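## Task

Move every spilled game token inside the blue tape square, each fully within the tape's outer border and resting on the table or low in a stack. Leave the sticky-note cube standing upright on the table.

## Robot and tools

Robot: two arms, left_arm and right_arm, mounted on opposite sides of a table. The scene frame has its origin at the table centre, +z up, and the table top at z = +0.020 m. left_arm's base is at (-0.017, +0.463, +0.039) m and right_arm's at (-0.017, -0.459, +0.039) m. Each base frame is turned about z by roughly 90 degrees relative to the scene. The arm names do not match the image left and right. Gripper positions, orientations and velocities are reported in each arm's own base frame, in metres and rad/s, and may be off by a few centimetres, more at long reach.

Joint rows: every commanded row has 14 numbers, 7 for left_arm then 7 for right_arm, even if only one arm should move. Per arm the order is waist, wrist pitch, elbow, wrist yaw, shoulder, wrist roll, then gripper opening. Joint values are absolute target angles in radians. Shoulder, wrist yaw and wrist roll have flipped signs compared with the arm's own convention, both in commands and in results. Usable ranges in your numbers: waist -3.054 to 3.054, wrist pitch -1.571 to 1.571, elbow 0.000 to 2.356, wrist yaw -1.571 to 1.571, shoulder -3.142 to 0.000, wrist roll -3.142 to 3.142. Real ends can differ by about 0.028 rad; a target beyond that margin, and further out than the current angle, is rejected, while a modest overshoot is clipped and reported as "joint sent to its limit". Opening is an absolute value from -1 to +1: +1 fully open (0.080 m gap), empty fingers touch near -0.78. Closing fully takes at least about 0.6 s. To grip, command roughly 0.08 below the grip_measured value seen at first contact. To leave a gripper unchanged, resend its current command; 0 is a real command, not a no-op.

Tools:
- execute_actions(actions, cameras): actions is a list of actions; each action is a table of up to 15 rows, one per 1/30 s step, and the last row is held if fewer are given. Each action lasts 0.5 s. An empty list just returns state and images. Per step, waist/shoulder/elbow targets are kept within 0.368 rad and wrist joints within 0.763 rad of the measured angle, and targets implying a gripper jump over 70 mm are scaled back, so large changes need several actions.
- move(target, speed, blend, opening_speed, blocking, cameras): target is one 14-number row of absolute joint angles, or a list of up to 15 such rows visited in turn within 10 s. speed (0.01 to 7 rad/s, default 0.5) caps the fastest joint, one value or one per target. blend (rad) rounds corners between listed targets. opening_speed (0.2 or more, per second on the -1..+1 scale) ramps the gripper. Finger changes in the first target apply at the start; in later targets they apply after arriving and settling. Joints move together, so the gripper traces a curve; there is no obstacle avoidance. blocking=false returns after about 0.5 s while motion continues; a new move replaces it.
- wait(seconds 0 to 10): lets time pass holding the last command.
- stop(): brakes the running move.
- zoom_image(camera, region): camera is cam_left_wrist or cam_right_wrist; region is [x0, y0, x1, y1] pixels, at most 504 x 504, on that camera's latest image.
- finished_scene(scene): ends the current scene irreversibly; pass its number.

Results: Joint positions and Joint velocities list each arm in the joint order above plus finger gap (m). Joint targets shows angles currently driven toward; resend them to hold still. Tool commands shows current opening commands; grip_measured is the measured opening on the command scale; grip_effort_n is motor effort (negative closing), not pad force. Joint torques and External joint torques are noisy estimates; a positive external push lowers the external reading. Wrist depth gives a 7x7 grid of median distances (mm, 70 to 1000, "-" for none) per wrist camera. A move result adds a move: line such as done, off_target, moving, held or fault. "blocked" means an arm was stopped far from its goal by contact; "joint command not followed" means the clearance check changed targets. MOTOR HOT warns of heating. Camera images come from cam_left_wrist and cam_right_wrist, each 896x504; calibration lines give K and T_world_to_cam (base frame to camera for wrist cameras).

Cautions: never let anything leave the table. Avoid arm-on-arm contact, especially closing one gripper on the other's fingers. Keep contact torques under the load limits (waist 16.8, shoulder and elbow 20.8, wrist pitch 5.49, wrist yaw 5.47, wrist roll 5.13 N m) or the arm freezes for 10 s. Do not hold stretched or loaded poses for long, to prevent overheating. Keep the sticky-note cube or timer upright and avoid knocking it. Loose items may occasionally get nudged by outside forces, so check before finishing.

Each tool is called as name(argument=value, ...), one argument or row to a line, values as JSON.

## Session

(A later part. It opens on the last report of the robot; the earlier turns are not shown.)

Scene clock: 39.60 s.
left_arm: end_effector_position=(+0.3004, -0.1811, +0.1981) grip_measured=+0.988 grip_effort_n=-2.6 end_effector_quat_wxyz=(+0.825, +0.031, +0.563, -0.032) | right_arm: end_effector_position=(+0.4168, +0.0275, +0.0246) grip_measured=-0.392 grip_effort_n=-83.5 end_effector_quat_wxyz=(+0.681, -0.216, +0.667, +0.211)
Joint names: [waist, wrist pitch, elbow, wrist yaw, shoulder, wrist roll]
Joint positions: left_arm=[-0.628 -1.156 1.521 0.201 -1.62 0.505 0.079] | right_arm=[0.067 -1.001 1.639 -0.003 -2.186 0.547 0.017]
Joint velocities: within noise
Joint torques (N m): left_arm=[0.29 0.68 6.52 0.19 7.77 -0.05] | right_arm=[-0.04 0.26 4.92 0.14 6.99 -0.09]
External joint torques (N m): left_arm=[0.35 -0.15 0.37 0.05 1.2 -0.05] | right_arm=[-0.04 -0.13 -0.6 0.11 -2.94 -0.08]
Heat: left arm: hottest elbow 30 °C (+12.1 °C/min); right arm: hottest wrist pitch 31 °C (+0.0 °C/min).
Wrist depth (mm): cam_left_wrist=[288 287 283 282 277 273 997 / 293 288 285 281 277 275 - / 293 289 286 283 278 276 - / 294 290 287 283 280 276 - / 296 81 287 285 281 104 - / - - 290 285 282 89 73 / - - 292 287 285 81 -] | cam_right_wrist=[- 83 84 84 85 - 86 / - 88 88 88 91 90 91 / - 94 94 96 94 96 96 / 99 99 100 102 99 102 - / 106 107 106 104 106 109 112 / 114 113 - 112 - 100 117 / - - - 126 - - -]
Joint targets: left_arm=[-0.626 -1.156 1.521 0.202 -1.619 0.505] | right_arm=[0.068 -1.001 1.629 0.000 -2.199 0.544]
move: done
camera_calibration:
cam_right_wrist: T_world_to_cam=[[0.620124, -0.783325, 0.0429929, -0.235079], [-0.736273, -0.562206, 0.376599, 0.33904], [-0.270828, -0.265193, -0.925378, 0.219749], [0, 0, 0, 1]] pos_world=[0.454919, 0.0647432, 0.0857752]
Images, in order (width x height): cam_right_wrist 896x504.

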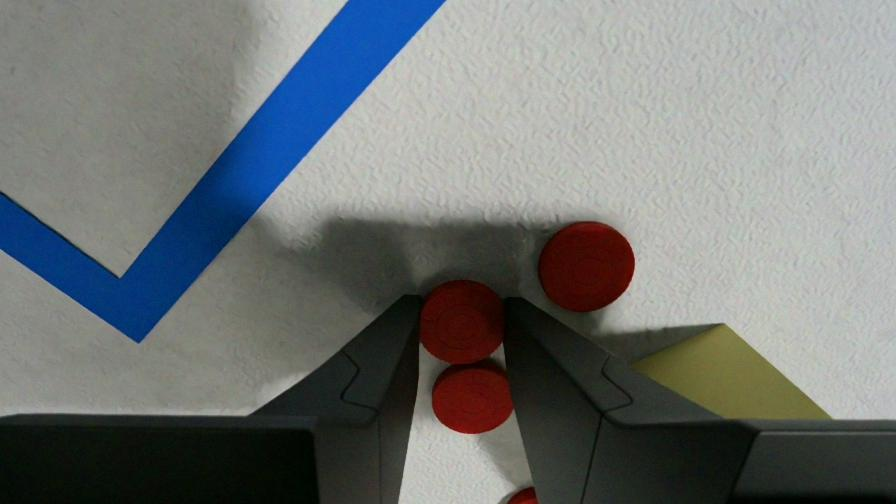

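move(
  target=[
    [-0.626,-1.156,1.521,0.202,-1.619,0.505,0.987,0.068,-1.213,1.787,0,-2.145,0.544,-0.45],
    [-0.626,-1.156,1.521,0.202,-1.619,0.505,0.987,0.319,-1.397,2.239,0,-2.413,1.008,-0.45],
    [-0.626,-1.156,1.521,0.202,-1.619,0.505,0.987,0.319,-1.169,2.027,0,-2.4287,1.008,-0.45],
  ],
  speed=[0.6,1.2,0.3],
  blend=[0.08,0.02,0],
  cameras=["cam_right_wrist"],
)

move(
  target=[
    [-0.626,-1.156,1.521,0.202,-1.619,0.505,0.987,0.319,-1.169,2.027,0,-2.4287,1.008,-0.07],
    [-0.626,-1.156,1.521,0.202,-1.619,0.505,0.987,0.319,-1.397,2.239,0,-2.413,1.008,-0.07],
    [-0.626,-1.156,1.521,0.202,-1.619,0.505,0.987,0.028,-1.180,1.690,0,-2.081,-0.728,-0.07],
  ],
  speed=[0.2,0.6,1.2],
  blend=[0,0.03,0],
  opening_speed=1,
  cameras=["cam_right_wrist"],
)

Scene clock: 42.50 s.
left_arm: end_effector_position=(+0.3004, -0.1811, +0.1981) grip_measured=+0.988 grip_effort_n=-2.6 end_effector_quat_wxyz=(+0.825, +0.031, +0.563, -0.032) | right_arm: end_effector_position=(+0.4495, +0.1472, +0.0267) grip_measured=-0.392 grip_effort_n=-83.5 end_effector_quat_wxyz=(+0.567, -0.438, +0.550, +0.431)
Joint names: [waist, wrist pitch, elbow, wrist yaw, shoulder, wrist roll]
Joint positions: left_arm=[-0.628 -1.156 1.521 0.201 -1.62 0.505 0.079] | right_arm=[0.317 -1.169 2.039 -0.001 -2.415 1.005 0.017]
Joint velocities: within noise
Joint torques (N m): left_arm=[0.27 0.68 6.51 0.19 7.81 -0.04] | right_arm=[-0.04 0.24 4.53 0 8.22 0.09]
External joint torques (N m): left_arm=[0.28 -0.16 0.37 0.04 1.29 -0.03] | right_arm=[-0.14 -0.09 -1.06 -0.06 -3.06 0.09]
Heat: left arm: hottest elbow 30 °C (+11.3 °C/min); right arm: hottest wrist pitch 31 °C (+0.0 °C/min).
Wrist depth (mm): cam_left_wrist=[292 289 93 102 277 273 - / 292 289 187 281 278 275 - / 294 291 287 282 279 274 - / 294 291 287 284 280 276 - / 296 80 287 285 282 104 - / - - 288 287 283 90 73 / - - 292 285 284 81 -] | cam_right_wrist=[- 82 83 85 85 - 87 / - 86 87 89 91 90 91 / - 95 94 93 94 96 97 / 99 99 100 101 102 102 - / 106 107 106 104 108 110 111 / 114 113 - 115 - 117 118 / - - - 126 - - -]
Joint targets: left_arm=[-0.626 -1.156 1.521 0.202 -1.619 0.505] | right_arm=[0.319 -1.169 2.027 0.000 -2.429 1.008]
move: done
camera_calibration:
cam_right_wrist: T_world_to_cam=[[0.980291, -0.190839, 0.0510829, -0.410966], [-0.195767, -0.903629, 0.380959, 0.236814], [-0.026542, -0.383451, -0.92318, 0.169748], [0, 0, 0, 1]] pos_world=[0.453732, 0.200653, 0.0874846]
Images, in order (width x height): cam_right_wrist 896x504.

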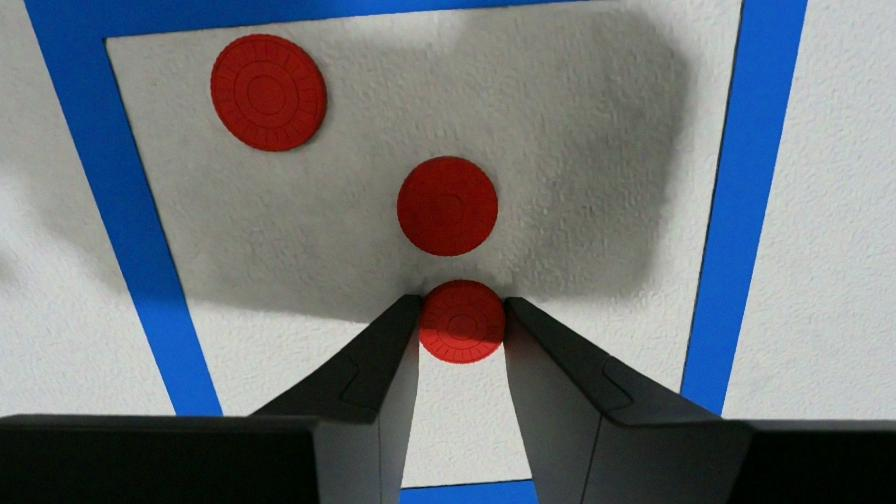

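Scene clock: 45.80 s.
left_arm: end_effector_position=(+0.3004, -0.1811, +0.1981) grip_measured=+0.988 grip_effort_n=-1.6 end_effector_quat_wxyz=(+0.825, +0.031, +0.563, -0.032) | right_arm: end_effector_position=(+0.3993, +0.0114, +0.0740) grip_measured=-0.074 grip_effort_n=13.7 end_effector_quat_wxyz=(+0.662, +0.240, +0.668, -0.243)
Joint names: [waist, wrist pitch, elbow, wrist yaw, shoulder, wrist roll]
Joint positions: left_arm=[-0.628 -1.156 1.521 0.201 -1.62 0.505 0.079] | right_arm=[0.029 -1.182 1.698 0 -2.096 -0.725 0.032]
Joint velocities: within noise
Joint torques (N m): left_arm=[0.24 0.68 6.51 0.19 7.81 -0.05] | right_arm=[-0.02 0.35 5.02 -0.02 9.47 -0.12]
External joint torques (N m): left_arm=[0.25 -0.15 0.39 0.04 1.29 -0.05] | right_arm=[-0.02 0 -0.63 0.01 0.04 -0.12]
Heat: left arm: hottest elbow 30 °C (+10.5 °C/min); right arm: hottest shoulder 31 °C (+11.8 °C/min).
Wrist depth (mm): cam_left_wrist=[289 286 285 280 277 273 - / 291 287 284 283 278 275 - / 291 290 286 283 278 277 - / 296 291 285 284 279 277 - / 296 81 286 286 281 104 - / - - 289 284 283 90 73 / - - 292 286 283 81 -] | cam_right_wrist=[122 123 125 95 94 130 132 / 129 131 131 132 100 137 140 / 137 139 142 142 106 148 150 / 147 149 150 153 156 158 162 / 158 160 157 166 163 173 177 / 170 - - 181 86 185 191 / - - 85 198 72 - -]
Joint targets: left_arm=[-0.626 -1.156 1.521 0.202 -1.619 0.505] | right_arm=[0.028 -1.180 1.690 0.000 -2.081 -0.728]
move: done
camera_calibration:
cam_right_wrist: T_world_to_cam=[[-0.596746, -0.801722, 0.0337085, 0.247805], [-0.727545, 0.558298, 0.398724, 0.280623], [-0.338485, 0.213412, -0.916451, 0.277283], [0, 0, 0, 1]] pos_world=[0.445899, -0.0171763, 0.133872]
Images, in order (width x height): cam_right_wrist 896x504.

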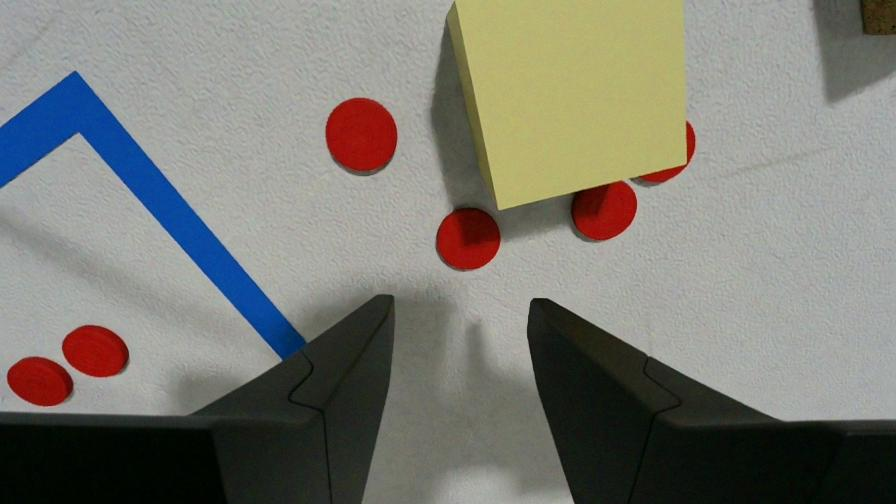

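move(
  target=[
    [-0.626,-1.156,1.521,0.202,-1.619,0.505,0.987,0.028,-0.965,1.535,0,-2.1412,-0.728,-0.07],
    [-0.626,-1.156,1.521,0.202,-1.619,0.505,0.987,0.028,-0.965,1.535,0,-2.1412,-0.728,-0.45],
  ],
  speed=[0.3,0.3],
  opening_speed=1,
  cameras=["cam_right_wrist"],
)

move(
  target=[
    [-0.626,-1.156,1.521,0.202,-1.619,0.505,0.987,0.028,-1.180,1.690,0,-2.081,-0.728,-0.45],
    [-0.626,-1.156,1.521,0.202,-1.619,0.505,0.987,0.263,-1.343,2.116,0,-2.344,1.063,-0.45],
    [-0.626,-1.156,1.521,0.202,-1.619,0.505,0.987,0.263,-1.125,1.927,0,-2.373,1.063,-0.45],
  ],
  speed=[0.6,1.2,0.3],
  blend=[0.06,0.02,0],
  cameras=["cam_right_wrist"],
)

move(
  target=[
    [-0.626,-1.156,1.521,0.202,-1.619,0.505,0.987,0.263,-1.125,1.927,0,-2.373,1.063,-0.07],
    [-0.626,-1.156,1.521,0.202,-1.619,0.505,0.987,0.263,-1.343,2.116,0,-2.344,1.063,-0.07],
    [-0.626,-1.156,1.521,0.202,-1.619,0.505,0.987,0.033,-1.299,2.008,0,-2.280,1.293,-0.07],
  ],
  speed=[0.2,0.6,1.2],
  blend=[0,0.02,0],
  opening_speed=1,
  cameras=["cam_right_wrist"],
)

Scene clock: 48.37 s.
left_arm: end_effector_position=(+0.3004, -0.1811, +0.1981) grip_measured=+0.988 grip_effort_n=-2.6 end_effector_quat_wxyz=(+0.825, +0.031, +0.563, -0.032) | right_arm: end_effector_position=(+0.4020, +0.0093, +0.0266) grip_measured=-0.445 grip_effort_n=-24.9 end_effector_quat_wxyz=(+0.672, +0.243, +0.656, -0.242)
Joint names: [waist, wrist pitch, elbow, wrist yaw, shoulder, wrist roll]
Joint positions: left_arm=[-0.628 -1.156 1.521 0.201 -1.62 0.505 0.079] | right_arm=[0.026 -0.972 1.549 -0.007 -2.126 -0.726 0.015]
Joint velocities: within noise
Joint torques (N m): left_arm=[0.27 0.68 6.51 0.19 7.8 -0.05] | right_arm=[0.13 0.79 4.34 0.24 6.26 -0.06]
External joint torques (N m): left_arm=[0.31 -0.13 0.41 0.04 1.25 -0.05] | right_arm=[0.08 0.42 -1.05 0.27 -3.1 -0.06]
Heat: left arm: hottest elbow 30 °C (+9.9 °C/min); right arm: hottest shoulder 31 °C (+11.2 °C/min).
Wrist depth (mm): cam_left_wrist=[290 288 285 280 278 273 - / 292 289 285 282 278 276 - / 294 289 285 283 278 276 - / 295 292 285 283 279 276 - / 295 81 288 287 281 104 - / - - 290 284 283 89 73 / - - 291 288 284 81 -] | cam_right_wrist=[- 86 87 - - - - / - 91 92 92 - - 95 / - 98 95 98 - - - / 102 102 103 105 - - 111 / 111 110 110 107 114 116 117 / 117 116 - 119 - 123 124 / - - - 129 - - -]
Joint targets: left_arm=[-0.626 -1.156 1.521 0.202 -1.619 0.505] | right_arm=[0.028 -0.965 1.535 0.000 -2.141 -0.728]
move: done
camera_calibration:
cam_right_wrist: T_world_to_cam=[[-0.6004, -0.799469, 0.0191939, 0.251181], [-0.73802, 0.563176, 0.371698, 0.30758], [-0.30797, 0.209002, -0.928155, 0.223235], [0, 0, 0, 1]] pos_world=[0.446559, -0.0190664, 0.0880493]
Images, in order (width x height): cam_right_wrist 896x504.

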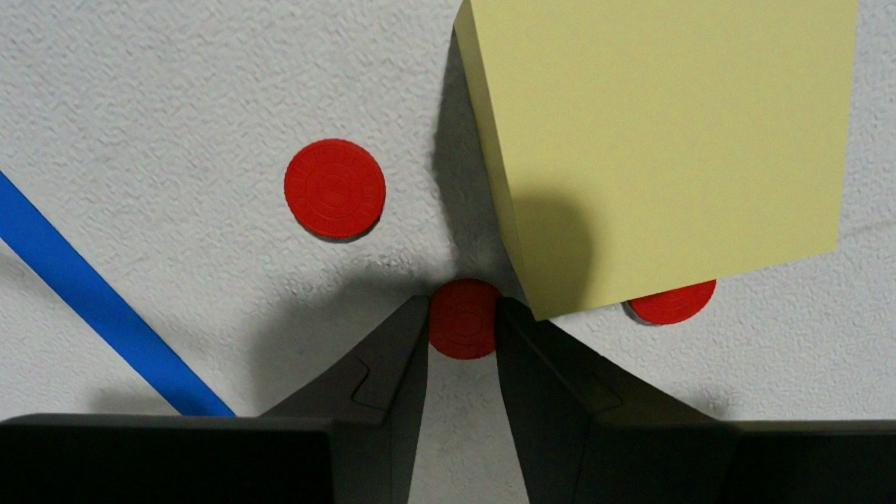

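Scene clock: 51.60 s.
left_arm: end_effector_position=(+0.3004, -0.1811, +0.1981) grip_measured=+0.988 grip_effort_n=-2.6 end_effector_quat_wxyz=(+0.825, +0.031, +0.563, -0.032) | right_arm: end_effector_position=(+0.4451, +0.1189, +0.0260) grip_measured=-0.446 grip_effort_n=-20.2 end_effector_quat_wxyz=(+0.566, -0.438, +0.551, +0.430)
Joint names: [waist, wrist pitch, elbow, wrist yaw, shoulder, wrist roll]
Joint positions: left_arm=[-0.628 -1.156 1.521 0.201 -1.62 0.505 0.079] | right_arm=[0.262 -1.126 1.938 -0.003 -2.359 1.06 0.015]
Joint velocities: within noise
Joint torques (N m): left_arm=[0.25 0.68 6.5 0.19 7.76 -0.05] | right_arm=[0.01 0.27 4.83 0.19 7.71 0.1]
External joint torques (N m): left_arm=[0.3 -0.15 0.35 0.04 1.18 -0.05] | right_arm=[0.02 -0.06 -0.79 0.14 -3.32 0.1]
Heat: left arm: hottest elbow 31 °C (+10.5 °C/min); right arm: hottest shoulder 31 °C (+10.5 °C/min).
Wrist depth (mm): cam_left_wrist=[292 97 105 279 276 274 - / 292 289 200 282 279 275 - / 294 289 287 283 281 275 - / 296 292 288 284 280 276 - / 297 81 287 285 281 104 - / - - 289 285 283 89 73 / - - 291 287 283 81 -] | cam_right_wrist=[- 82 83 82 84 - 86 / - 88 88 86 91 90 91 / - 94 94 92 94 96 96 / 99 99 100 102 101 101 - / 106 106 106 105 108 110 111 / 114 113 - 115 - 117 118 / - - - 126 - - -]
Joint targets: left_arm=[-0.626 -1.156 1.521 0.202 -1.619 0.505] | right_arm=[0.263 -1.125 1.927 0.000 -2.373 1.063]
move: done
camera_calibration:
cam_right_wrist: T_world_to_cam=[[0.98026, -0.191091, 0.0507313, -0.411985], [-0.195768, -0.902258, 0.384194, 0.210372], [-0.0276432, -0.386542, -0.921858, 0.159036], [0, 0, 0, 1]] pos_world=[0.449433, 0.172557, 0.0866852]
Images, in order (width x height): cam_right_wrist 896x504.

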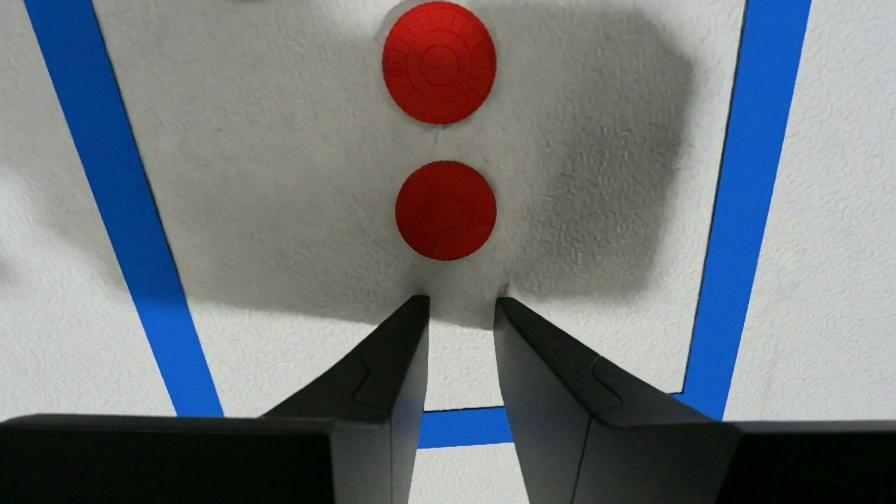

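Scene clock: 53.97 s.
left_arm: end_effector_position=(+0.3004, -0.1810, +0.1981) grip_measured=+0.988 grip_effort_n=-3.0 end_effector_quat_wxyz=(+0.825, +0.031, +0.563, -0.032) | right_arm: end_effector_position=(+0.4449, +0.0149, +0.0728) grip_measured=-0.074 grip_effort_n=15.1 end_effector_quat_wxyz=(+0.555, -0.433, +0.561, +0.436)
Joint names: [waist, wrist pitch, elbow, wrist yaw, shoulder, wrist roll]
Joint positions: left_arm=[-0.628 -1.156 1.521 0.201 -1.62 0.505 0.079] | right_arm=[0.034 -1.3 2.016 -0.001 -2.296 1.29 0.032]
Joint velocities: within noise
Joint torques (N m): left_arm=[0.32 0.68 6.51 0.19 7.78 -0.05] | right_arm=[-0.02 0.28 4.93 0.04 10.67 0.14]
External joint torques (N m): left_arm=[0.34 -0.17 0.35 0.05 1.29 -0.05] | right_arm=[0.02 -0.02 -0.61 -0.01 0.2 0.14]
Heat: left arm: hottest elbow 31 °C (+10.0 °C/min); right arm: hottest shoulder 31 °C (+10.0 °C/min).
Wrist depth (mm): cam_left_wrist=[291 286 281 280 277 274 - / 292 289 285 280 277 276 - / 293 290 287 282 280 276 - / 294 291 288 284 279 277 - / 295 81 287 285 282 104 - / - - 291 285 282 90 73 / - - 291 287 284 81 -] | cam_right_wrist=[126 126 125 126 125 124 124 / 134 133 133 133 133 133 132 / 142 142 142 141 141 140 140 / 152 152 151 149 150 150 147 / 164 163 153 159 157 161 161 / 174 - - 133 86 171 170 / - - - 138 72 - -]
Joint targets: left_arm=[-0.626 -1.156 1.521 0.202 -1.619 0.505] | right_arm=[0.033 -1.299 2.008 0.000 -2.280 1.293]
move: done
camera_calibration:
cam_right_wrist: T_world_to_cam=[[0.981725, -0.189364, 0.0189051, -0.432401], [-0.181317, -0.900562, 0.39511, 0.0912903], [-0.0577945, -0.391317, -0.918439, 0.175135], [0, 0, 0, 1]] pos_world=[0.451173, 0.0688645, 0.132956]
Images, in order (width x height): cam_right_wrist 896x504.

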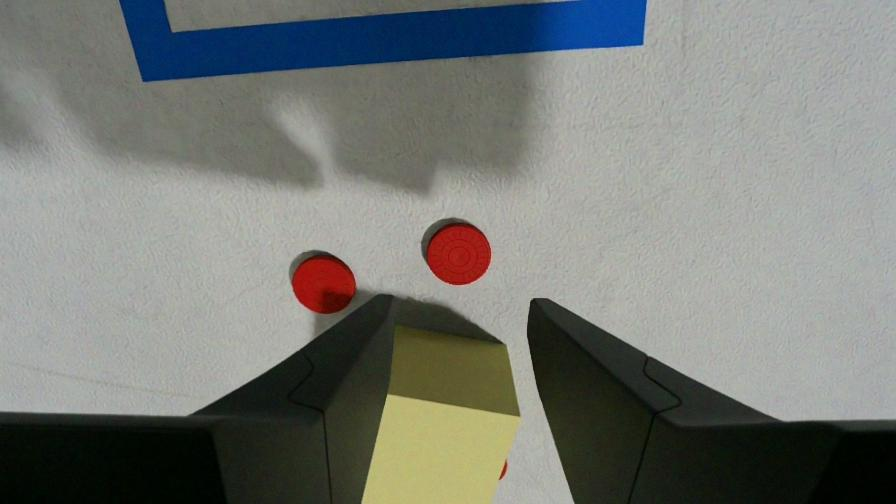

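move(
  target=[
    [-0.626,-1.156,1.521,0.202,-1.619,0.505,0.987,0.023,-1.270,1.98,0,-2.285,1.293,-0.07],
    [-0.626,-1.156,1.521,0.202,-1.619,0.505,0.987,0.023,-1.083,1.829,0,-2.3172,1.293,-0.07],
    [-0.626,-1.156,1.521,0.202,-1.619,0.505,0.987,0.023,-1.083,1.829,0,-2.3172,1.293,-0.45],
  ],
  speed=[0.2,0.3,0.3],
  blend=[0.01,0,0],
  opening_speed=1,
  cameras=["cam_right_wrist"],
)

Scene clock: 56.43 s.
left_arm: end_effector_position=(+0.3004, -0.1810, +0.1981) grip_measured=+0.988 grip_effort_n=-3.0 end_effector_quat_wxyz=(+0.825, +0.031, +0.563, -0.032) | right_arm: end_effector_position=(+0.4480, +0.0110, +0.0258) grip_measured=-0.393 grip_effort_n=-83.5 end_effector_quat_wxyz=(+0.567, -0.438, +0.553, +0.426)
Joint names: [waist, wrist pitch, elbow, wrist yaw, shoulder, wrist roll]
Joint positions: left_arm=[-0.628 -1.156 1.521 0.201 -1.62 0.505 0.079] | right_arm=[0.025 -1.082 1.84 -0.002 -2.303 1.29 0.017]
Joint velocities: within noise
Joint torques (N m): left_arm=[0.25 0.68 6.51 0.19 7.78 -0.04] | right_arm=[-0.35 0.13 4.68 0.08 7.39 0.09]
External joint torques (N m): left_arm=[0.26 -0.15 0.37 0.04 1.23 -0.04] | right_arm=[-0.36 -0.25 -0.93 0.02 -3.23 0.09]
Heat: left arm: hottest elbow 31 °C (+9.6 °C/min); right arm: hottest shoulder 32 °C (+10.6 °C/min).
Wrist depth (mm): cam_left_wrist=[200 287 284 280 276 272 - / 193 289 284 282 279 274 - / 294 290 287 282 278 276 - / 296 292 288 284 279 278 - / 295 81 288 286 283 104 - / - - 289 287 284 90 73 / - - 290 288 284 81 -] | cam_right_wrist=[- 83 84 84 85 - 86 / - 89 88 89 91 91 91 / - 95 95 96 95 97 97 / 99 99 100 101 102 103 - / 106 105 106 103 108 111 112 / 113 113 - 115 - 117 118 / - - - 107 - - -]
Joint targets: left_arm=[-0.626 -1.156 1.521 0.202 -1.619 0.505] | right_arm=[0.023 -1.083 1.829 0.000 -2.317 1.293]
move: done
camera_calibration:
cam_right_wrist: T_world_to_cam=[[0.978842, -0.197601, 0.05313, -0.434815], [-0.202573, -0.899189, 0.387844, 0.11658], [-0.0288647, -0.390401, -0.920192, 0.117695], [0, 0, 0, 1]] pos_world=[0.452628, 0.0648559, 0.0861886]
Images, in order (width x height): cam_right_wrist 896x504.

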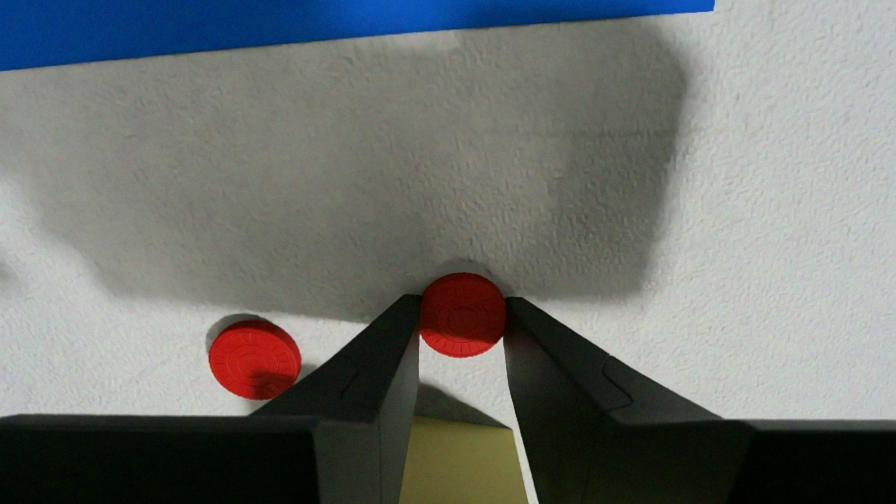

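move(
  target=[
    [-0.626,-1.156,1.521,0.202,-1.619,0.505,0.987,0.023,-1.299,2.008,0,-2.280,1.293,-0.45],
    [-0.626,-1.156,1.521,0.202,-1.619,0.505,0.987,0.263,-1.343,2.116,0,-2.344,1.063,-0.45],
    [-0.626,-1.156,1.521,0.202,-1.619,0.505,0.987,0.263,-1.125,1.927,0,-2.373,1.063,-0.45],
  ],
  speed=[0.6,0.8,0.3],
  blend=[0.06,0.02,0],
  cameras=["cam_right_wrist"],
)

move(
  target=[
    [-0.626,-1.156,1.521,0.202,-1.619,0.505,0.987,0.263,-1.125,1.927,0,-2.373,1.063,-0.07],
    [-0.626,-1.156,1.521,0.202,-1.619,0.505,0.987,0.263,-1.343,2.116,0,-2.344,1.063,-0.07],
    [-0.626,-1.156,1.521,0.202,-1.619,0.505,0.987,0.023,-1.166,1.652,0,-2.057,2.30,-0.07],
  ],
  speed=[0.2,0.6,1.2],
  blend=[0,0.02,0],
  opening_speed=1,
  cameras=["cam_right_wrist"],
)

Scene clock: 59.10 s.
left_arm: end_effector_position=(+0.3004, -0.1810, +0.1981) grip_measured=+0.988 grip_effort_n=-2.6 end_effector_quat_wxyz=(+0.825, +0.031, +0.563, -0.032) | right_arm: end_effector_position=(+0.4455, +0.1187, +0.0262) grip_measured=-0.393 grip_effort_n=-83.5 end_effector_quat_wxyz=(+0.565, -0.439, +0.549, +0.431)
Joint names: [waist, wrist pitch, elbow, wrist yaw, shoulder, wrist roll]
Joint positions: left_arm=[-0.628 -1.156 1.521 0.201 -1.62 0.505 0.079] | right_arm=[0.261 -1.125 1.939 -0.001 -2.359 1.065 0.017]
Joint velocities: within noise
Joint torques (N m): left_arm=[0.23 0.69 6.52 0.19 7.75 -0.04] | right_arm=[0.16 0.22 4.69 0.03 7.66 -0.07]
External joint torques (N m): left_arm=[0.25 -0.14 0.38 0.04 1.21 -0.04] | right_arm=[0.18 -0.11 -0.9 -0.02 -3.29 -0.07]
Heat: left arm: hottest elbow 31 °C (+9.1 °C/min); right arm: hottest shoulder 32 °C (+10.2 °C/min).
Wrist depth (mm): cam_left_wrist=[291 95 104 280 277 273 - / 295 290 199 282 278 275 - / 294 290 285 283 278 276 - / 295 290 290 283 279 277 - / 297 81 286 284 283 104 - / - - 290 286 282 90 73 / - - 290 289 285 81 -] | cam_right_wrist=[- 83 84 83 85 - 86 / - 89 89 86 91 91 92 / - 95 95 93 95 97 97 / 99 100 101 101 102 103 - / 106 107 106 103 108 111 112 / 114 113 - 115 - 118 119 / - - - 126 - - -]
Joint targets: left_arm=[-0.626 -1.156 1.521 0.202 -1.619 0.505] | right_arm=[0.263 -1.125 1.927 0.000 -2.373 1.063]
move: done
camera_calibration:
cam_right_wrist: T_world_to_cam=[[0.980937, -0.187398, 0.0514333, -0.413255], [-0.192689, -0.903671, 0.382426, 0.209039], [-0.025187, -0.385046, -0.922554, 0.157901], [0, 0, 0, 1]] pos_world=[0.449634, 0.172259, 0.0869854]
Images, in order (width x height): cam_right_wrist 896x504.

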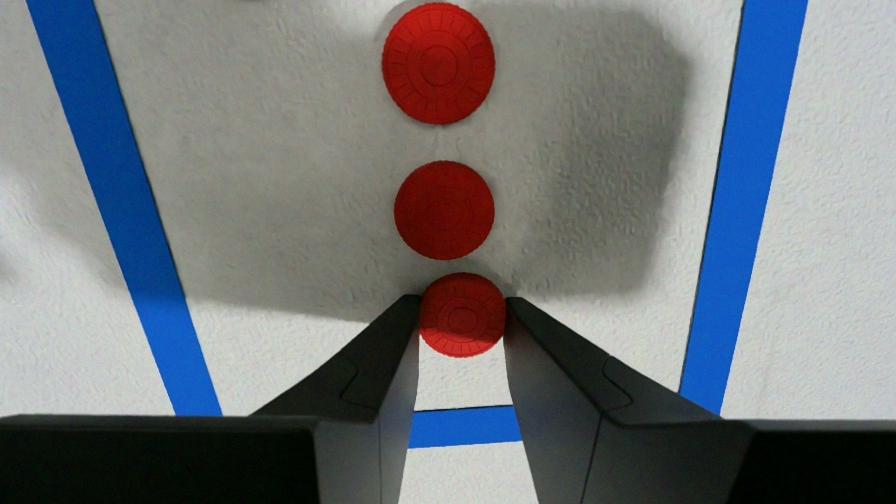

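Scene clock: 62.00 s.
left_arm: end_effector_position=(+0.3004, -0.1810, +0.1981) grip_measured=+0.988 grip_effort_n=-2.6 end_effector_quat_wxyz=(+0.825, +0.031, +0.563, -0.032) | right_arm: end_effector_position=(+0.3935, +0.0093, +0.0740) grip_measured=-0.074 grip_effort_n=14.7 end_effector_quat_wxyz=(-0.281, +0.646, -0.284, -0.651)
Joint names: [waist, wrist pitch, elbow, wrist yaw, shoulder, wrist roll]
Joint positions: left_arm=[-0.628 -1.156 1.521 0.201 -1.62 0.505 0.079] | right_arm=[0.024 -1.167 1.66 -0.001 -2.071 2.296 0.032]
Joint velocities: within noise
Joint torques (N m): left_arm=[0.27 0.68 6.49 0.19 7.77 -0.04] | right_arm=[-0.24 0.22 4.75 0.04 9.15 0.12]
External joint torques (N m): left_arm=[0.3 -0.17 0.31 0.05 1.2 -0.04] | right_arm=[-0.17 -0.03 -0.77 0.01 0.01 0.12]
Heat: left arm: hottest elbow 31 °C (+8.0 °C/min); right arm: hottest shoulder 32 °C (+10.0 °C/min).
Wrist depth (mm): cam_left_wrist=[291 287 284 281 276 274 - / 292 289 284 282 278 274 - / 293 290 285 282 279 275 - / 294 291 287 283 282 276 - / 296 81 288 286 281 104 - / - - 289 287 282 90 73 / - - 293 287 283 81 -] | cam_right_wrist=[129 129 130 131 131 131 131 / 136 136 137 137 138 138 136 / 143 144 145 145 146 146 147 / 153 154 153 152 155 155 156 / 163 163 155 159 160 165 166 / 172 - - 134 86 175 176 / - - - 142 72 - -]
Joint targets: left_arm=[-0.626 -1.156 1.521 0.202 -1.619 0.505] | right_arm=[0.023 -1.166 1.652 0.000 -2.057 2.300]
move: done
camera_calibration:
cam_right_wrist: T_world_to_cam=[[0.692465, 0.721121, 0.0218377, -0.277964], [0.658954, -0.644512, 0.387793, -0.256047], [0.293721, -0.254143, -0.921488, 0.0316804], [0, 0, 0, 1]] pos_world=[0.351899, 0.0434715, 0.134557]
Images, in order (width x height): cam_right_wrist 896x504.

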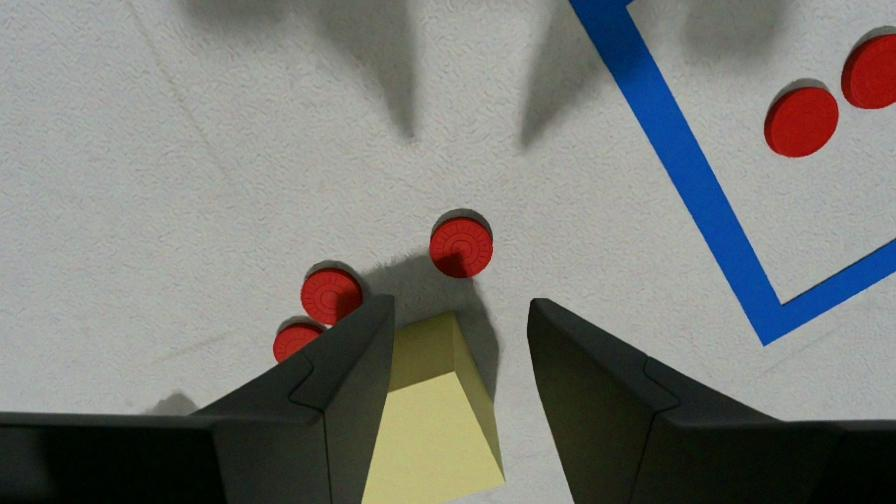

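move(
  target=[
    [-0.626,-1.156,1.521,0.202,-1.619,0.505,0.987,0.019,-1.150,1.64,0,-2.062,2.30,-0.07],
    [-0.626,-1.156,1.521,0.202,-1.619,0.505,0.987,0.019,-0.953,1.5035,0,-2.1215,2.30,-0.07],
    [-0.626,-1.156,1.521,0.202,-1.619,0.505,0.987,0.019,-0.953,1.5035,0,-2.1215,2.30,-0.45],
  ],
  speed=[0.2,0.3,0.3],
  blend=[0.01,0,0],
  opening_speed=1,
  cameras=["cam_right_wrist"],
)

Scene clock: 65.60 s.
left_arm: end_effector_position=(+0.3004, -0.1810, +0.1981) grip_measured=+0.988 grip_effort_n=-3.0 end_effector_quat_wxyz=(+0.825, +0.031, +0.563, -0.032) | right_arm: end_effector_position=(+0.3964, +0.0087, +0.0238) grip_measured=-0.394 grip_effort_n=-83.5 end_effector_quat_wxyz=(-0.286, +0.655, -0.280, -0.641)
Joint names: [waist, wrist pitch, elbow, wrist yaw, shoulder, wrist roll]
Joint positions: left_arm=[-0.628 -1.156 1.521 0.201 -1.62 0.505 0.079] | right_arm=[0.022 -0.953 1.513 -0.001 -2.11 2.296 0.017]
Joint velocities: within noise
Joint torques (N m): left_arm=[0.26 0.67 6.5 0.19 7.76 -0.04] | right_arm=[-0.34 0.16 4.41 0.05 6.23 0.11]
External joint torques (N m): left_arm=[0.26 -0.16 0.35 0.04 1.21 -0.04] | right_arm=[-0.33 -0.16 -0.96 0.02 -3.05 0.11]
Heat: left arm: hottest elbow 32 °C (+8.1 °C/min); right arm: hottest shoulder 32 °C (+9.1 °C/min).
Wrist depth (mm): cam_left_wrist=[291 288 283 282 276 275 - / 294 290 285 282 277 276 - / 294 290 286 283 280 276 - / 295 290 288 282 280 278 - / 296 81 286 287 281 104 - / - - 288 287 283 90 73 / - - 291 287 283 81 -] | cam_right_wrist=[- 83 84 85 85 - 87 / - 88 89 89 91 91 93 / - 95 94 96 95 97 98 / 98 99 100 101 103 103 - / 105 106 105 103 108 111 112 / 113 112 - 113 - 118 119 / - - - 100 - - -]
Joint targets: left_arm=[-0.626 -1.156 1.521 0.202 -1.619 0.505] | right_arm=[0.019 -0.953 1.504 0.000 -2.122 2.300]
move: done; blend cut to 0.008 rad at target 1
camera_calibration:
cam_right_wrist: T_world_to_cam=[[0.692379, 0.720318, 0.0418708, -0.278818], [0.646871, -0.645395, 0.406231, -0.234511], [0.319639, -0.254181, -0.91281, -0.0260273], [0, 0, 0, 1]] pos_world=[0.353066, 0.0428701, 0.083182]
Images, in order (width x height): cam_right_wrist 896x504.

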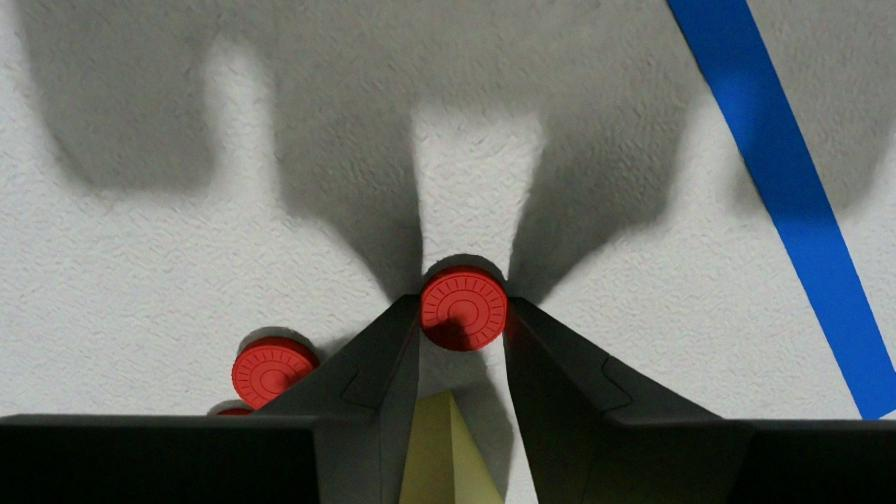

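move(
  target=[
    [-0.626,-1.156,1.521,0.202,-1.619,0.505,0.987,0.019,-1.166,1.652,0,-2.057,2.30,-0.45],
    [-0.626,-1.156,1.521,0.202,-1.619,0.505,0.987,0.308,-1.232,1.838,0,-2.177,1.018,-0.45],
    [-0.626,-1.156,1.521,0.202,-1.619,0.505,0.987,0.308,-1.025,1.681,0,-2.2276,1.018,-0.45],
  ],
  speed=[0.6,1.2,0.3],
  blend=[0.06,0.02,0],
  cameras=["cam_right_wrist"],
)

move(
  target=[
    [-0.626,-1.156,1.521,0.202,-1.619,0.505,0.987,0.308,-1.025,1.681,0,-2.2276,1.018,-0.07],
    [-0.626,-1.156,1.521,0.202,-1.619,0.505,0.987,0.308,-1.232,1.838,0,-2.177,1.018,-0.07],
    [-0.626,-1.156,1.521,0.202,-1.619,0.505,0.987,-0.097,-1.155,1.676,0,-1.680,0.097,0.978],
  ],
  speed=[0.2,0.6,1.2],
  blend=[0,0.02,0],
  opening_speed=1.5,
  cameras=["cam_right_wrist"],
)

Scene clock: 68.60 s.
left_arm: end_effector_position=(+0.3004, -0.1810, +0.1981) grip_measured=+0.988 grip_effort_n=-3.0 end_effector_quat_wxyz=(+0.825, +0.031, +0.563, -0.032) | right_arm: end_effector_position=(+0.4051, +0.1288, +0.0255) grip_measured=-0.393 grip_effort_n=-83.5 end_effector_quat_wxyz=(+0.563, -0.439, +0.550, +0.433)
Joint names: [waist, wrist pitch, elbow, wrist yaw, shoulder, wrist roll]
Joint positions: left_arm=[-0.628 -1.156 1.521 0.201 -1.62 0.505 0.079] | right_arm=[0.309 -1.026 1.691 -0.002 -2.216 1.02 0.017]
Joint velocities: within noise
Joint torques (N m): left_arm=[0.25 0.69 6.51 0.19 7.79 -0.04] | right_arm=[-0.02 0.28 4.84 0.15 7.16 -0.07]
External joint torques (N m): left_arm=[0.26 -0.15 0.37 0.05 1.27 -0.04] | right_arm=[0 -0.05 -0.62 0.11 -2.84 -0.07]
Heat: left arm: hottest elbow 32 °C (+7.0 °C/min); right arm: hottest shoulder 32 °C (+8.1 °C/min).
Wrist depth (mm): cam_left_wrist=[290 288 283 280 276 274 1000 / 292 289 285 281 277 276 - / 294 290 286 283 278 276 - / 294 291 287 283 279 277 - / 294 81 287 286 282 104 - / - - 292 286 283 90 73 / - - 291 286 283 81 -] | cam_right_wrist=[- 83 84 85 84 83 87 / - 89 89 89 91 90 91 / - 95 95 96 94 96 97 / 100 100 101 102 103 103 - / 108 107 107 103 105 110 112 / 115 114 - 116 - 118 119 / - - - 127 - - -]
Joint targets: left_arm=[-0.626 -1.156 1.521 0.202 -1.619 0.505] | right_arm=[0.308 -1.025 1.681 0.000 -2.228 1.018]
move: done
camera_calibration:
cam_right_wrist: T_world_to_cam=[[0.981774, -0.184374, 0.0461029, -0.372306], [-0.187794, -0.903869, 0.384389, 0.208725], [-0.0292004, -0.386041, -0.922019, 0.161762], [0, 0, 0, 1]] pos_world=[0.409442, 0.182463, 0.0860805]
Images, in order (width x height): cam_right_wrist 896x504.

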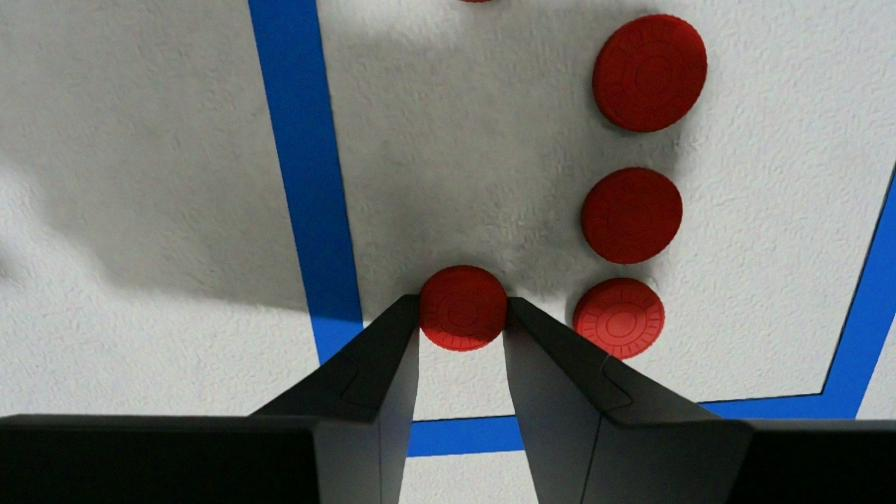

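Scene clock: 72.23 s.
left_arm: end_effector_position=(+0.3004, -0.1810, +0.1981) grip_measured=+0.988 grip_effort_n=-2.1 end_effector_quat_wxyz=(+0.825, +0.031, +0.563, -0.032) | right_arm: end_effector_position=(+0.3810, -0.0369, +0.2240) grip_measured=+0.974 grip_effort_n=15.1 end_effector_quat_wxyz=(+0.835, -0.016, +0.550, -0.013)
Joint names: [waist, wrist pitch, elbow, wrist yaw, shoulder, wrist roll]
Joint positions: left_arm=[-0.628 -1.156 1.521 0.201 -1.62 0.505 0.079] | right_arm=[-0.096 -1.158 1.683 -0.001 -1.688 0.101 0.079]
Joint velocities: within noise
Joint torques (N m): left_arm=[0.27 0.68 6.52 0.19 7.78 -0.03] | right_arm=[-0.26 1.09 5.79 0.03 6.57 -0.13]
External joint torques (N m): left_arm=[0.33 -0.14 0.37 0.05 1.21 -0.03] | right_arm=[-0.25 0.1 -0.33 0.02 -0.38 -0.13]
Heat: left arm: hottest elbow 32 °C (+6.1 °C/min); right arm: hottest shoulder 33 °C (+9.1 °C/min).
Wrist depth (mm): cam_left_wrist=[291 286 285 280 276 274 - / 293 291 287 284 278 276 - / 294 290 286 283 280 276 - / 296 291 288 284 281 276 - / 296 81 287 286 282 104 - / - - 289 286 282 90 73 / - - 291 288 283 81 -] | cam_right_wrist=[286 292 299 306 311 319 326 / 288 293 299 307 314 320 327 / 288 290 299 304 311 323 327 / 287 293 299 271 297 320 327 / 286 293 301 306 310 322 327 / - - 301 308 313 88 - / - 76 301 306 314 74 -]
Joint targets: left_arm=[-0.626 -1.156 1.521 0.202 -1.619 0.505] | right_arm=[-0.097 -1.155 1.676 0.000 -1.680 0.097]
move: done
camera_calibration:
cam_right_wrist: T_world_to_cam=[[0.0369135, -0.995405, 0.0883526, -0.0677096], [-0.99931, -0.0371241, -0.000741408, 0.405529], [0.00401801, -0.0882643, -0.996089, 0.295108], [0, 0, 0, 1]] pos_world=[0.406563, -0.0262961, 0.300237]
Images, in order (width x height): cam_right_wrist 896x504.

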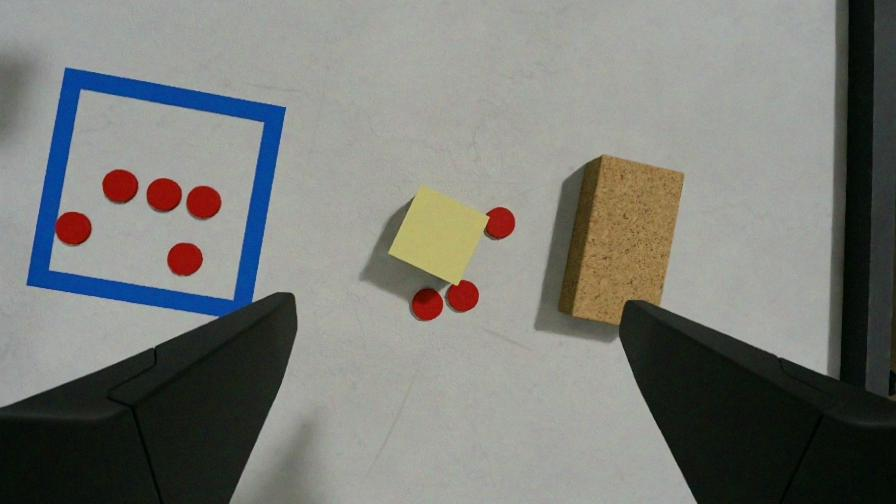

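move(
  target=[-0.626,-1.156,1.521,0.202,-1.619,0.505,0.987,-0.104,-1.236,1.849,0,-2.184,-0.28,0.978],
  speed=0.8,
  cameras=["cam_right_wrist"],
)

Scene clock: 73.90 s.
left_arm: end_effector_position=(+0.3004, -0.1810, +0.1981) grip_measured=+0.988 grip_effort_n=-3.5 end_effector_quat_wxyz=(+0.825, +0.031, +0.563, -0.032) | right_arm: end_effector_position=(+0.4190, -0.0427, +0.0778) grip_measured=+0.974 grip_effort_n=15.1 end_effector_quat_wxyz=(+0.694, +0.132, +0.695, -0.133)
Joint names: [waist, wrist pitch, elbow, wrist yaw, shoulder, wrist roll]
Joint positions: left_arm=[-0.628 -1.156 1.521 0.201 -1.62 0.505 0.079] | right_arm=[-0.101 -1.235 1.84 -0.001 -2.177 -0.277 0.079]
Joint velocities: within noise
Joint torques (N m): left_arm=[0.22 0.68 6.51 0.19 7.76 -0.04] | right_arm=[-0.41 0.12 7.1 0.05 7.68 -0.11]
External joint torques (N m): left_arm=[0.24 -0.15 0.33 0.04 1.16 -0.04] | right_arm=[-0.41 -0.23 1.47 0.06 -2.25 -0.11]
Heat: left arm: hottest elbow 32 °C (+6.0 °C/min); right arm: hottest shoulder 33 °C (+9.0 °C/min).
Wrist depth (mm): cam_left_wrist=[290 287 286 279 278 273 - / 292 288 286 282 277 276 - / 294 290 285 282 278 275 - / 294 290 285 283 279 278 - / 295 81 286 284 282 104 - / - - 288 285 283 90 73 / - - 291 287 284 81 -] | cam_right_wrist=[126 127 128 130 130 129 107 / 133 134 137 137 138 139 113 / 142 143 144 121 145 147 120 / 152 154 153 116 157 156 129 / 162 161 163 125 166 170 177 / - - 182 185 186 89 - / - 76 200 201 204 75 -]
Joint targets: left_arm=[-0.626 -1.156 1.521 0.202 -1.619 0.505] | right_arm=[-0.104 -1.236 1.849 0.000 -2.184 -0.280]
move: done
camera_calibration:
cam_right_wrist: T_world_to_cam=[[-0.315556, -0.948467, 0.0288984, 0.0923298], [-0.86881, 0.301032, 0.393126, 0.372254], [-0.381567, 0.0989461, -0.91903, 0.312369], [0, 0, 0, 1]] pos_world=[0.471743, -0.0553963, 0.138065]
Images, in order (width x height): cam_right_wrist 896x504.

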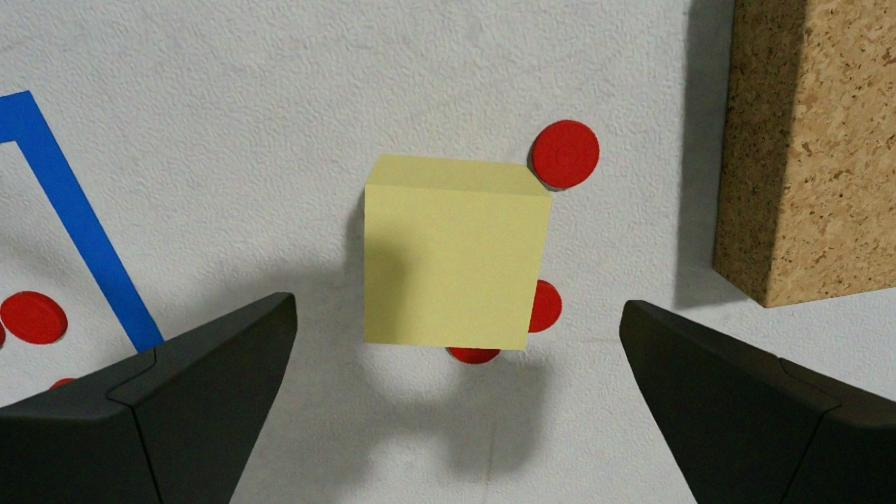

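move(
  target=[-0.626,-1.156,1.521,0.202,-1.619,0.505,0.987,-0.104,-1.10,1.7535,0,-2.2245,-0.33,0.978],
  speed=0.25,
  cameras=["cam_right_wrist"],
)

Scene clock: 75.27 s.
left_arm: end_effector_position=(+0.3004, -0.1810, +0.1981) grip_measured=+0.988 grip_effort_n=-2.6 end_effector_quat_wxyz=(+0.825, +0.031, +0.563, -0.032) | right_arm: end_effector_position=(+0.4260, -0.0434, +0.0433) grip_measured=+0.974 grip_effort_n=15.1 end_effector_quat_wxyz=(+0.696, +0.150, +0.686, -0.150)
Joint names: [waist, wrist pitch, elbow, wrist yaw, shoulder, wrist roll]
Joint positions: left_arm=[-0.628 -1.156 1.521 0.201 -1.62 0.505 0.079] | right_arm=[-0.101 -1.102 1.761 -0.001 -2.214 -0.327 0.079]
Joint velocities: within noise
Joint torques (N m): left_arm=[0.26 0.68 6.51 0.19 7.78 -0.04] | right_arm=[-0.32 0.46 5.28 0.04 7.37 -0.14]
External joint torques (N m): left_arm=[0.3 -0.13 0.38 0.05 1.21 -0.04] | right_arm=[-0.33 0.09 -0.32 0.05 -2.81 -0.14]
Heat: left arm: hottest elbow 32 °C (+6.1 °C/min); right arm: hottest shoulder 33 °C (+9.1 °C/min).
Wrist depth (mm): cam_left_wrist=[288 288 284 280 278 273 - / 292 287 285 282 279 274 - / 294 289 288 282 279 277 - / 295 292 287 284 281 277 - / 296 81 287 286 282 104 - / - - 289 287 284 90 73 / - - 291 286 285 81 -] | cam_right_wrist=[- 98 98 99 101 100 98 / 102 103 104 105 106 106 100 / 108 110 111 112 111 114 103 / 116 117 117 90 115 122 115 / 125 122 95 84 103 128 117 / - - 133 90 95 89 - / - 76 150 152 154 75 -]
Joint targets: left_arm=[-0.626 -1.156 1.521 0.202 -1.619 0.505] | right_arm=[-0.104 -1.100 1.753 0.000 -2.224 -0.330]
move: done
camera_calibration:
cam_right_wrist: T_world_to_cam=[[-0.36297, -0.93148, 0.024464, 0.116022], [-0.859163, 0.344722, 0.378161, 0.39049], [-0.360682, 0.116243, -0.925417, 0.275512], [0, 0, 0, 1]] pos_world=[0.476979, -0.0585653, 0.104457]
Images, in order (width x height): cam_right_wrist 896x504.

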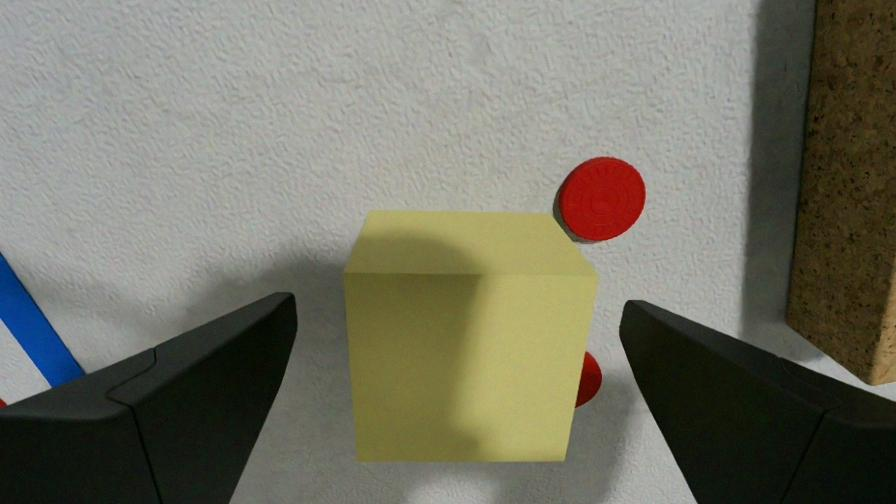

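move(
  target=[-0.626,-1.156,1.521,0.202,-1.619,0.505,0.987,-0.104,-1.10,1.7535,0,-2.2245,-0.33,0.18],
  opening_speed=0.6,
  cameras=["cam_right_wrist"],
)

Scene clock: 77.00 s.
left_arm: end_effector_position=(+0.3004, -0.1810, +0.1981) grip_measured=+0.988 grip_effort_n=-2.1 end_effector_quat_wxyz=(+0.825, +0.031, +0.563, -0.032) | right_arm: end_effector_position=(+0.4260, -0.0434, +0.0433) grip_measured=+0.218 grip_effort_n=-83.5 end_effector_quat_wxyz=(+0.697, +0.150, +0.685, -0.150)
Joint names: [waist, wrist pitch, elbow, wrist yaw, shoulder, wrist roll]
Joint positions: left_arm=[-0.628 -1.156 1.521 0.201 -1.62 0.505 0.079] | right_arm=[-0.101 -1.102 1.761 -0.001 -2.214 -0.327 0.045]
Joint velocities: within noise
Joint torques (N m): left_arm=[0.24 0.67 6.54 0.19 7.78 -0.04] | right_arm=[-0.53 0.42 5.39 -0.01 7.17 -0.18]
External joint torques (N m): left_arm=[0.24 -0.15 0.42 0.04 1.23 -0.04] | right_arm=[-0.46 0.05 -0.19 0.01 -2.94 -0.18]
Heat: left arm: hottest elbow 32 °C (+6.0 °C/min); right arm: hottest shoulder 33 °C (+8.0 °C/min).
Wrist depth (mm): cam_left_wrist=[291 288 284 281 278 274 - / 291 288 285 281 278 275 - / 293 289 286 283 278 276 - / 294 291 288 284 280 277 - / 295 81 288 286 281 104 - / - - 289 287 283 90 73 / - - 292 289 284 81 -] | cam_right_wrist=[- 99 98 99 100 101 99 / 103 104 105 105 106 107 100 / 109 110 111 112 111 114 103 / 117 118 117 91 115 122 115 / 125 126 87 84 87 131 117 / - - 90 91 90 - 144 / - - 150 152 98 - -]
Joint targets: left_arm=[-0.626 -1.156 1.521 0.202 -1.619 0.505] | right_arm=[-0.104 -1.100 1.753 0.000 -2.224 -0.330]
move: done
camera_calibration:
cam_right_wrist: T_world_to_cam=[[-0.362954, -0.931486, 0.0244377, 0.116053], [-0.859291, 0.344737, 0.377856, 0.39067], [-0.360392, 0.116145, -0.925542, 0.275416], [0, 0, 0, 1]] pos_world=[0.477079, -0.0585652, 0.104457]
Images, in order (width x height): cam_right_wrist 896x504.

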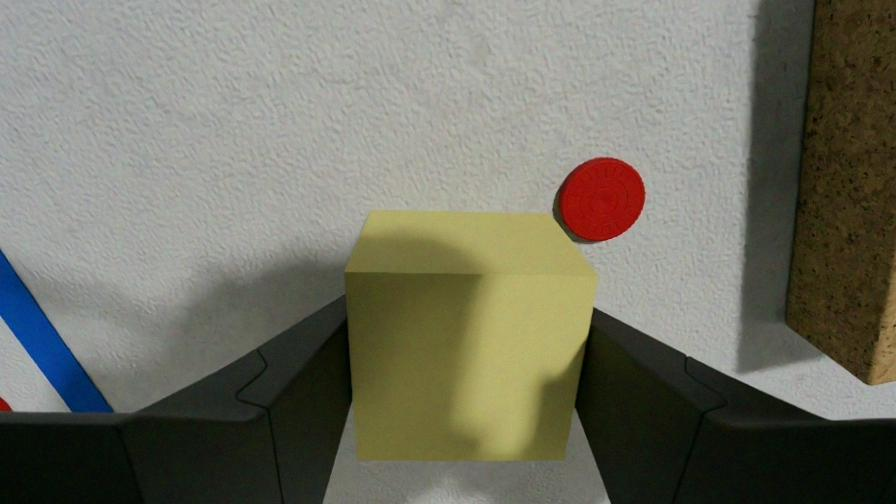

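move(
  target=[
    [-0.626,-1.156,1.521,0.202,-1.619,0.505,0.987,-0.104,-1.246,1.873,0,-2.198,-0.33,0.16],
    [-0.626,-1.156,1.521,0.202,-1.619,0.505,0.987,0.06,-1.076,1.334,0,-1.83,-0.494,0.16],
    [-0.626,-1.156,1.521,0.202,-1.619,0.505,0.987,0.06,-0.935,1.242,0,-1.8775,-0.494,0.16],
  ],
  speed=[0.3,0.5,0.2],
  blend=[0.03,0.02,0],
  cameras=["cam_right_wrist"],
)

Scene clock: 80.00 s.
left_arm: end_effector_position=(+0.3004, -0.1810, +0.1981) grip_measured=+0.988 grip_effort_n=-2.6 end_effector_quat_wxyz=(+0.825, +0.031, +0.563, -0.032) | right_arm: end_effector_position=(+0.3338, +0.0193, +0.0436) grip_measured=+0.218 grip_effort_n=-83.5 end_effector_quat_wxyz=(+0.695, +0.153, +0.687, -0.151)
Joint names: [waist, wrist pitch, elbow, wrist yaw, shoulder, wrist roll]
Joint positions: left_arm=[-0.628 -1.156 1.521 0.201 -1.62 0.505 0.079] | right_arm=[0.058 -0.937 1.248 -0.001 -1.87 -0.491 0.045]
Joint velocities: within noise
Joint torques (N m): left_arm=[0.26 0.68 6.52 0.19 7.78 -0.04] | right_arm=[0.03 0.38 5.22 -0.03 5.42 -0.13]
External joint torques (N m): left_arm=[0.25 -0.13 0.38 0.04 1.2 -0.04] | right_arm=[0.08 0 -0.15 0 -2.15 -0.13]
Heat: left arm: hottest elbow 32 °C (+5.0 °C/min); right arm: hottest shoulder 33 °C (+7.0 °C/min).
Wrist depth (mm): cam_left_wrist=[290 287 282 281 277 273 - / 291 287 286 280 279 275 - / 292 290 286 284 280 275 - / 295 290 286 284 281 277 - / 296 81 289 287 283 104 - / - - 289 285 282 90 73 / - - 292 288 282 81 -] | cam_right_wrist=[- 101 101 102 100 104 104 / 106 106 107 108 110 110 112 / 112 113 114 116 116 119 119 / 120 120 120 91 123 126 127 / 129 129 87 84 88 134 138 / - - 90 91 90 - 147 / - - 154 157 97 - -]
Joint targets: left_arm=[-0.626 -1.156 1.521 0.202 -1.619 0.505] | right_arm=[0.060 -0.935 1.242 0.000 -1.878 -0.494]
move: done
camera_calibration:
cam_right_wrist: T_world_to_cam=[[-0.367144, -0.929863, 0.0236918, 0.142341], [-0.856185, 0.347788, 0.382087, 0.288403], [-0.363528, 0.119996, -0.923823, 0.236002], [0, 0, 0, 1]] pos_world=[0.38498, 0.00373492, 0.104457]
Images, in order (width x height): cam_right_wrist 896x504.

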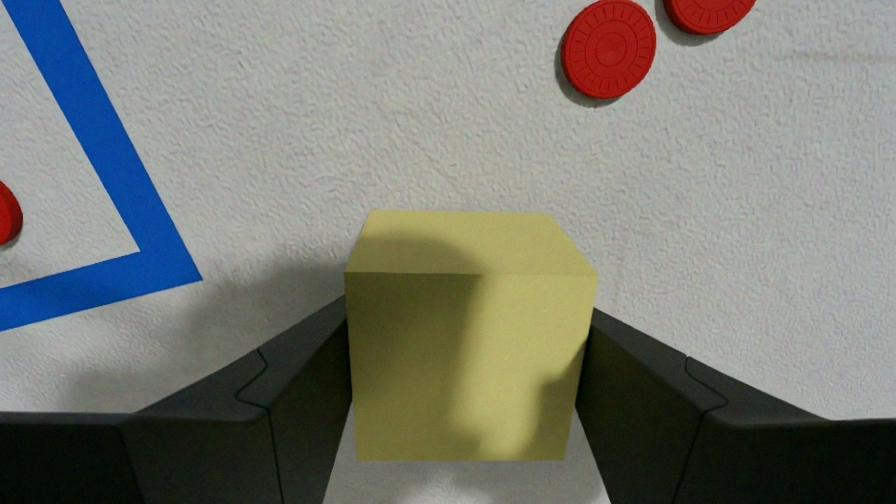

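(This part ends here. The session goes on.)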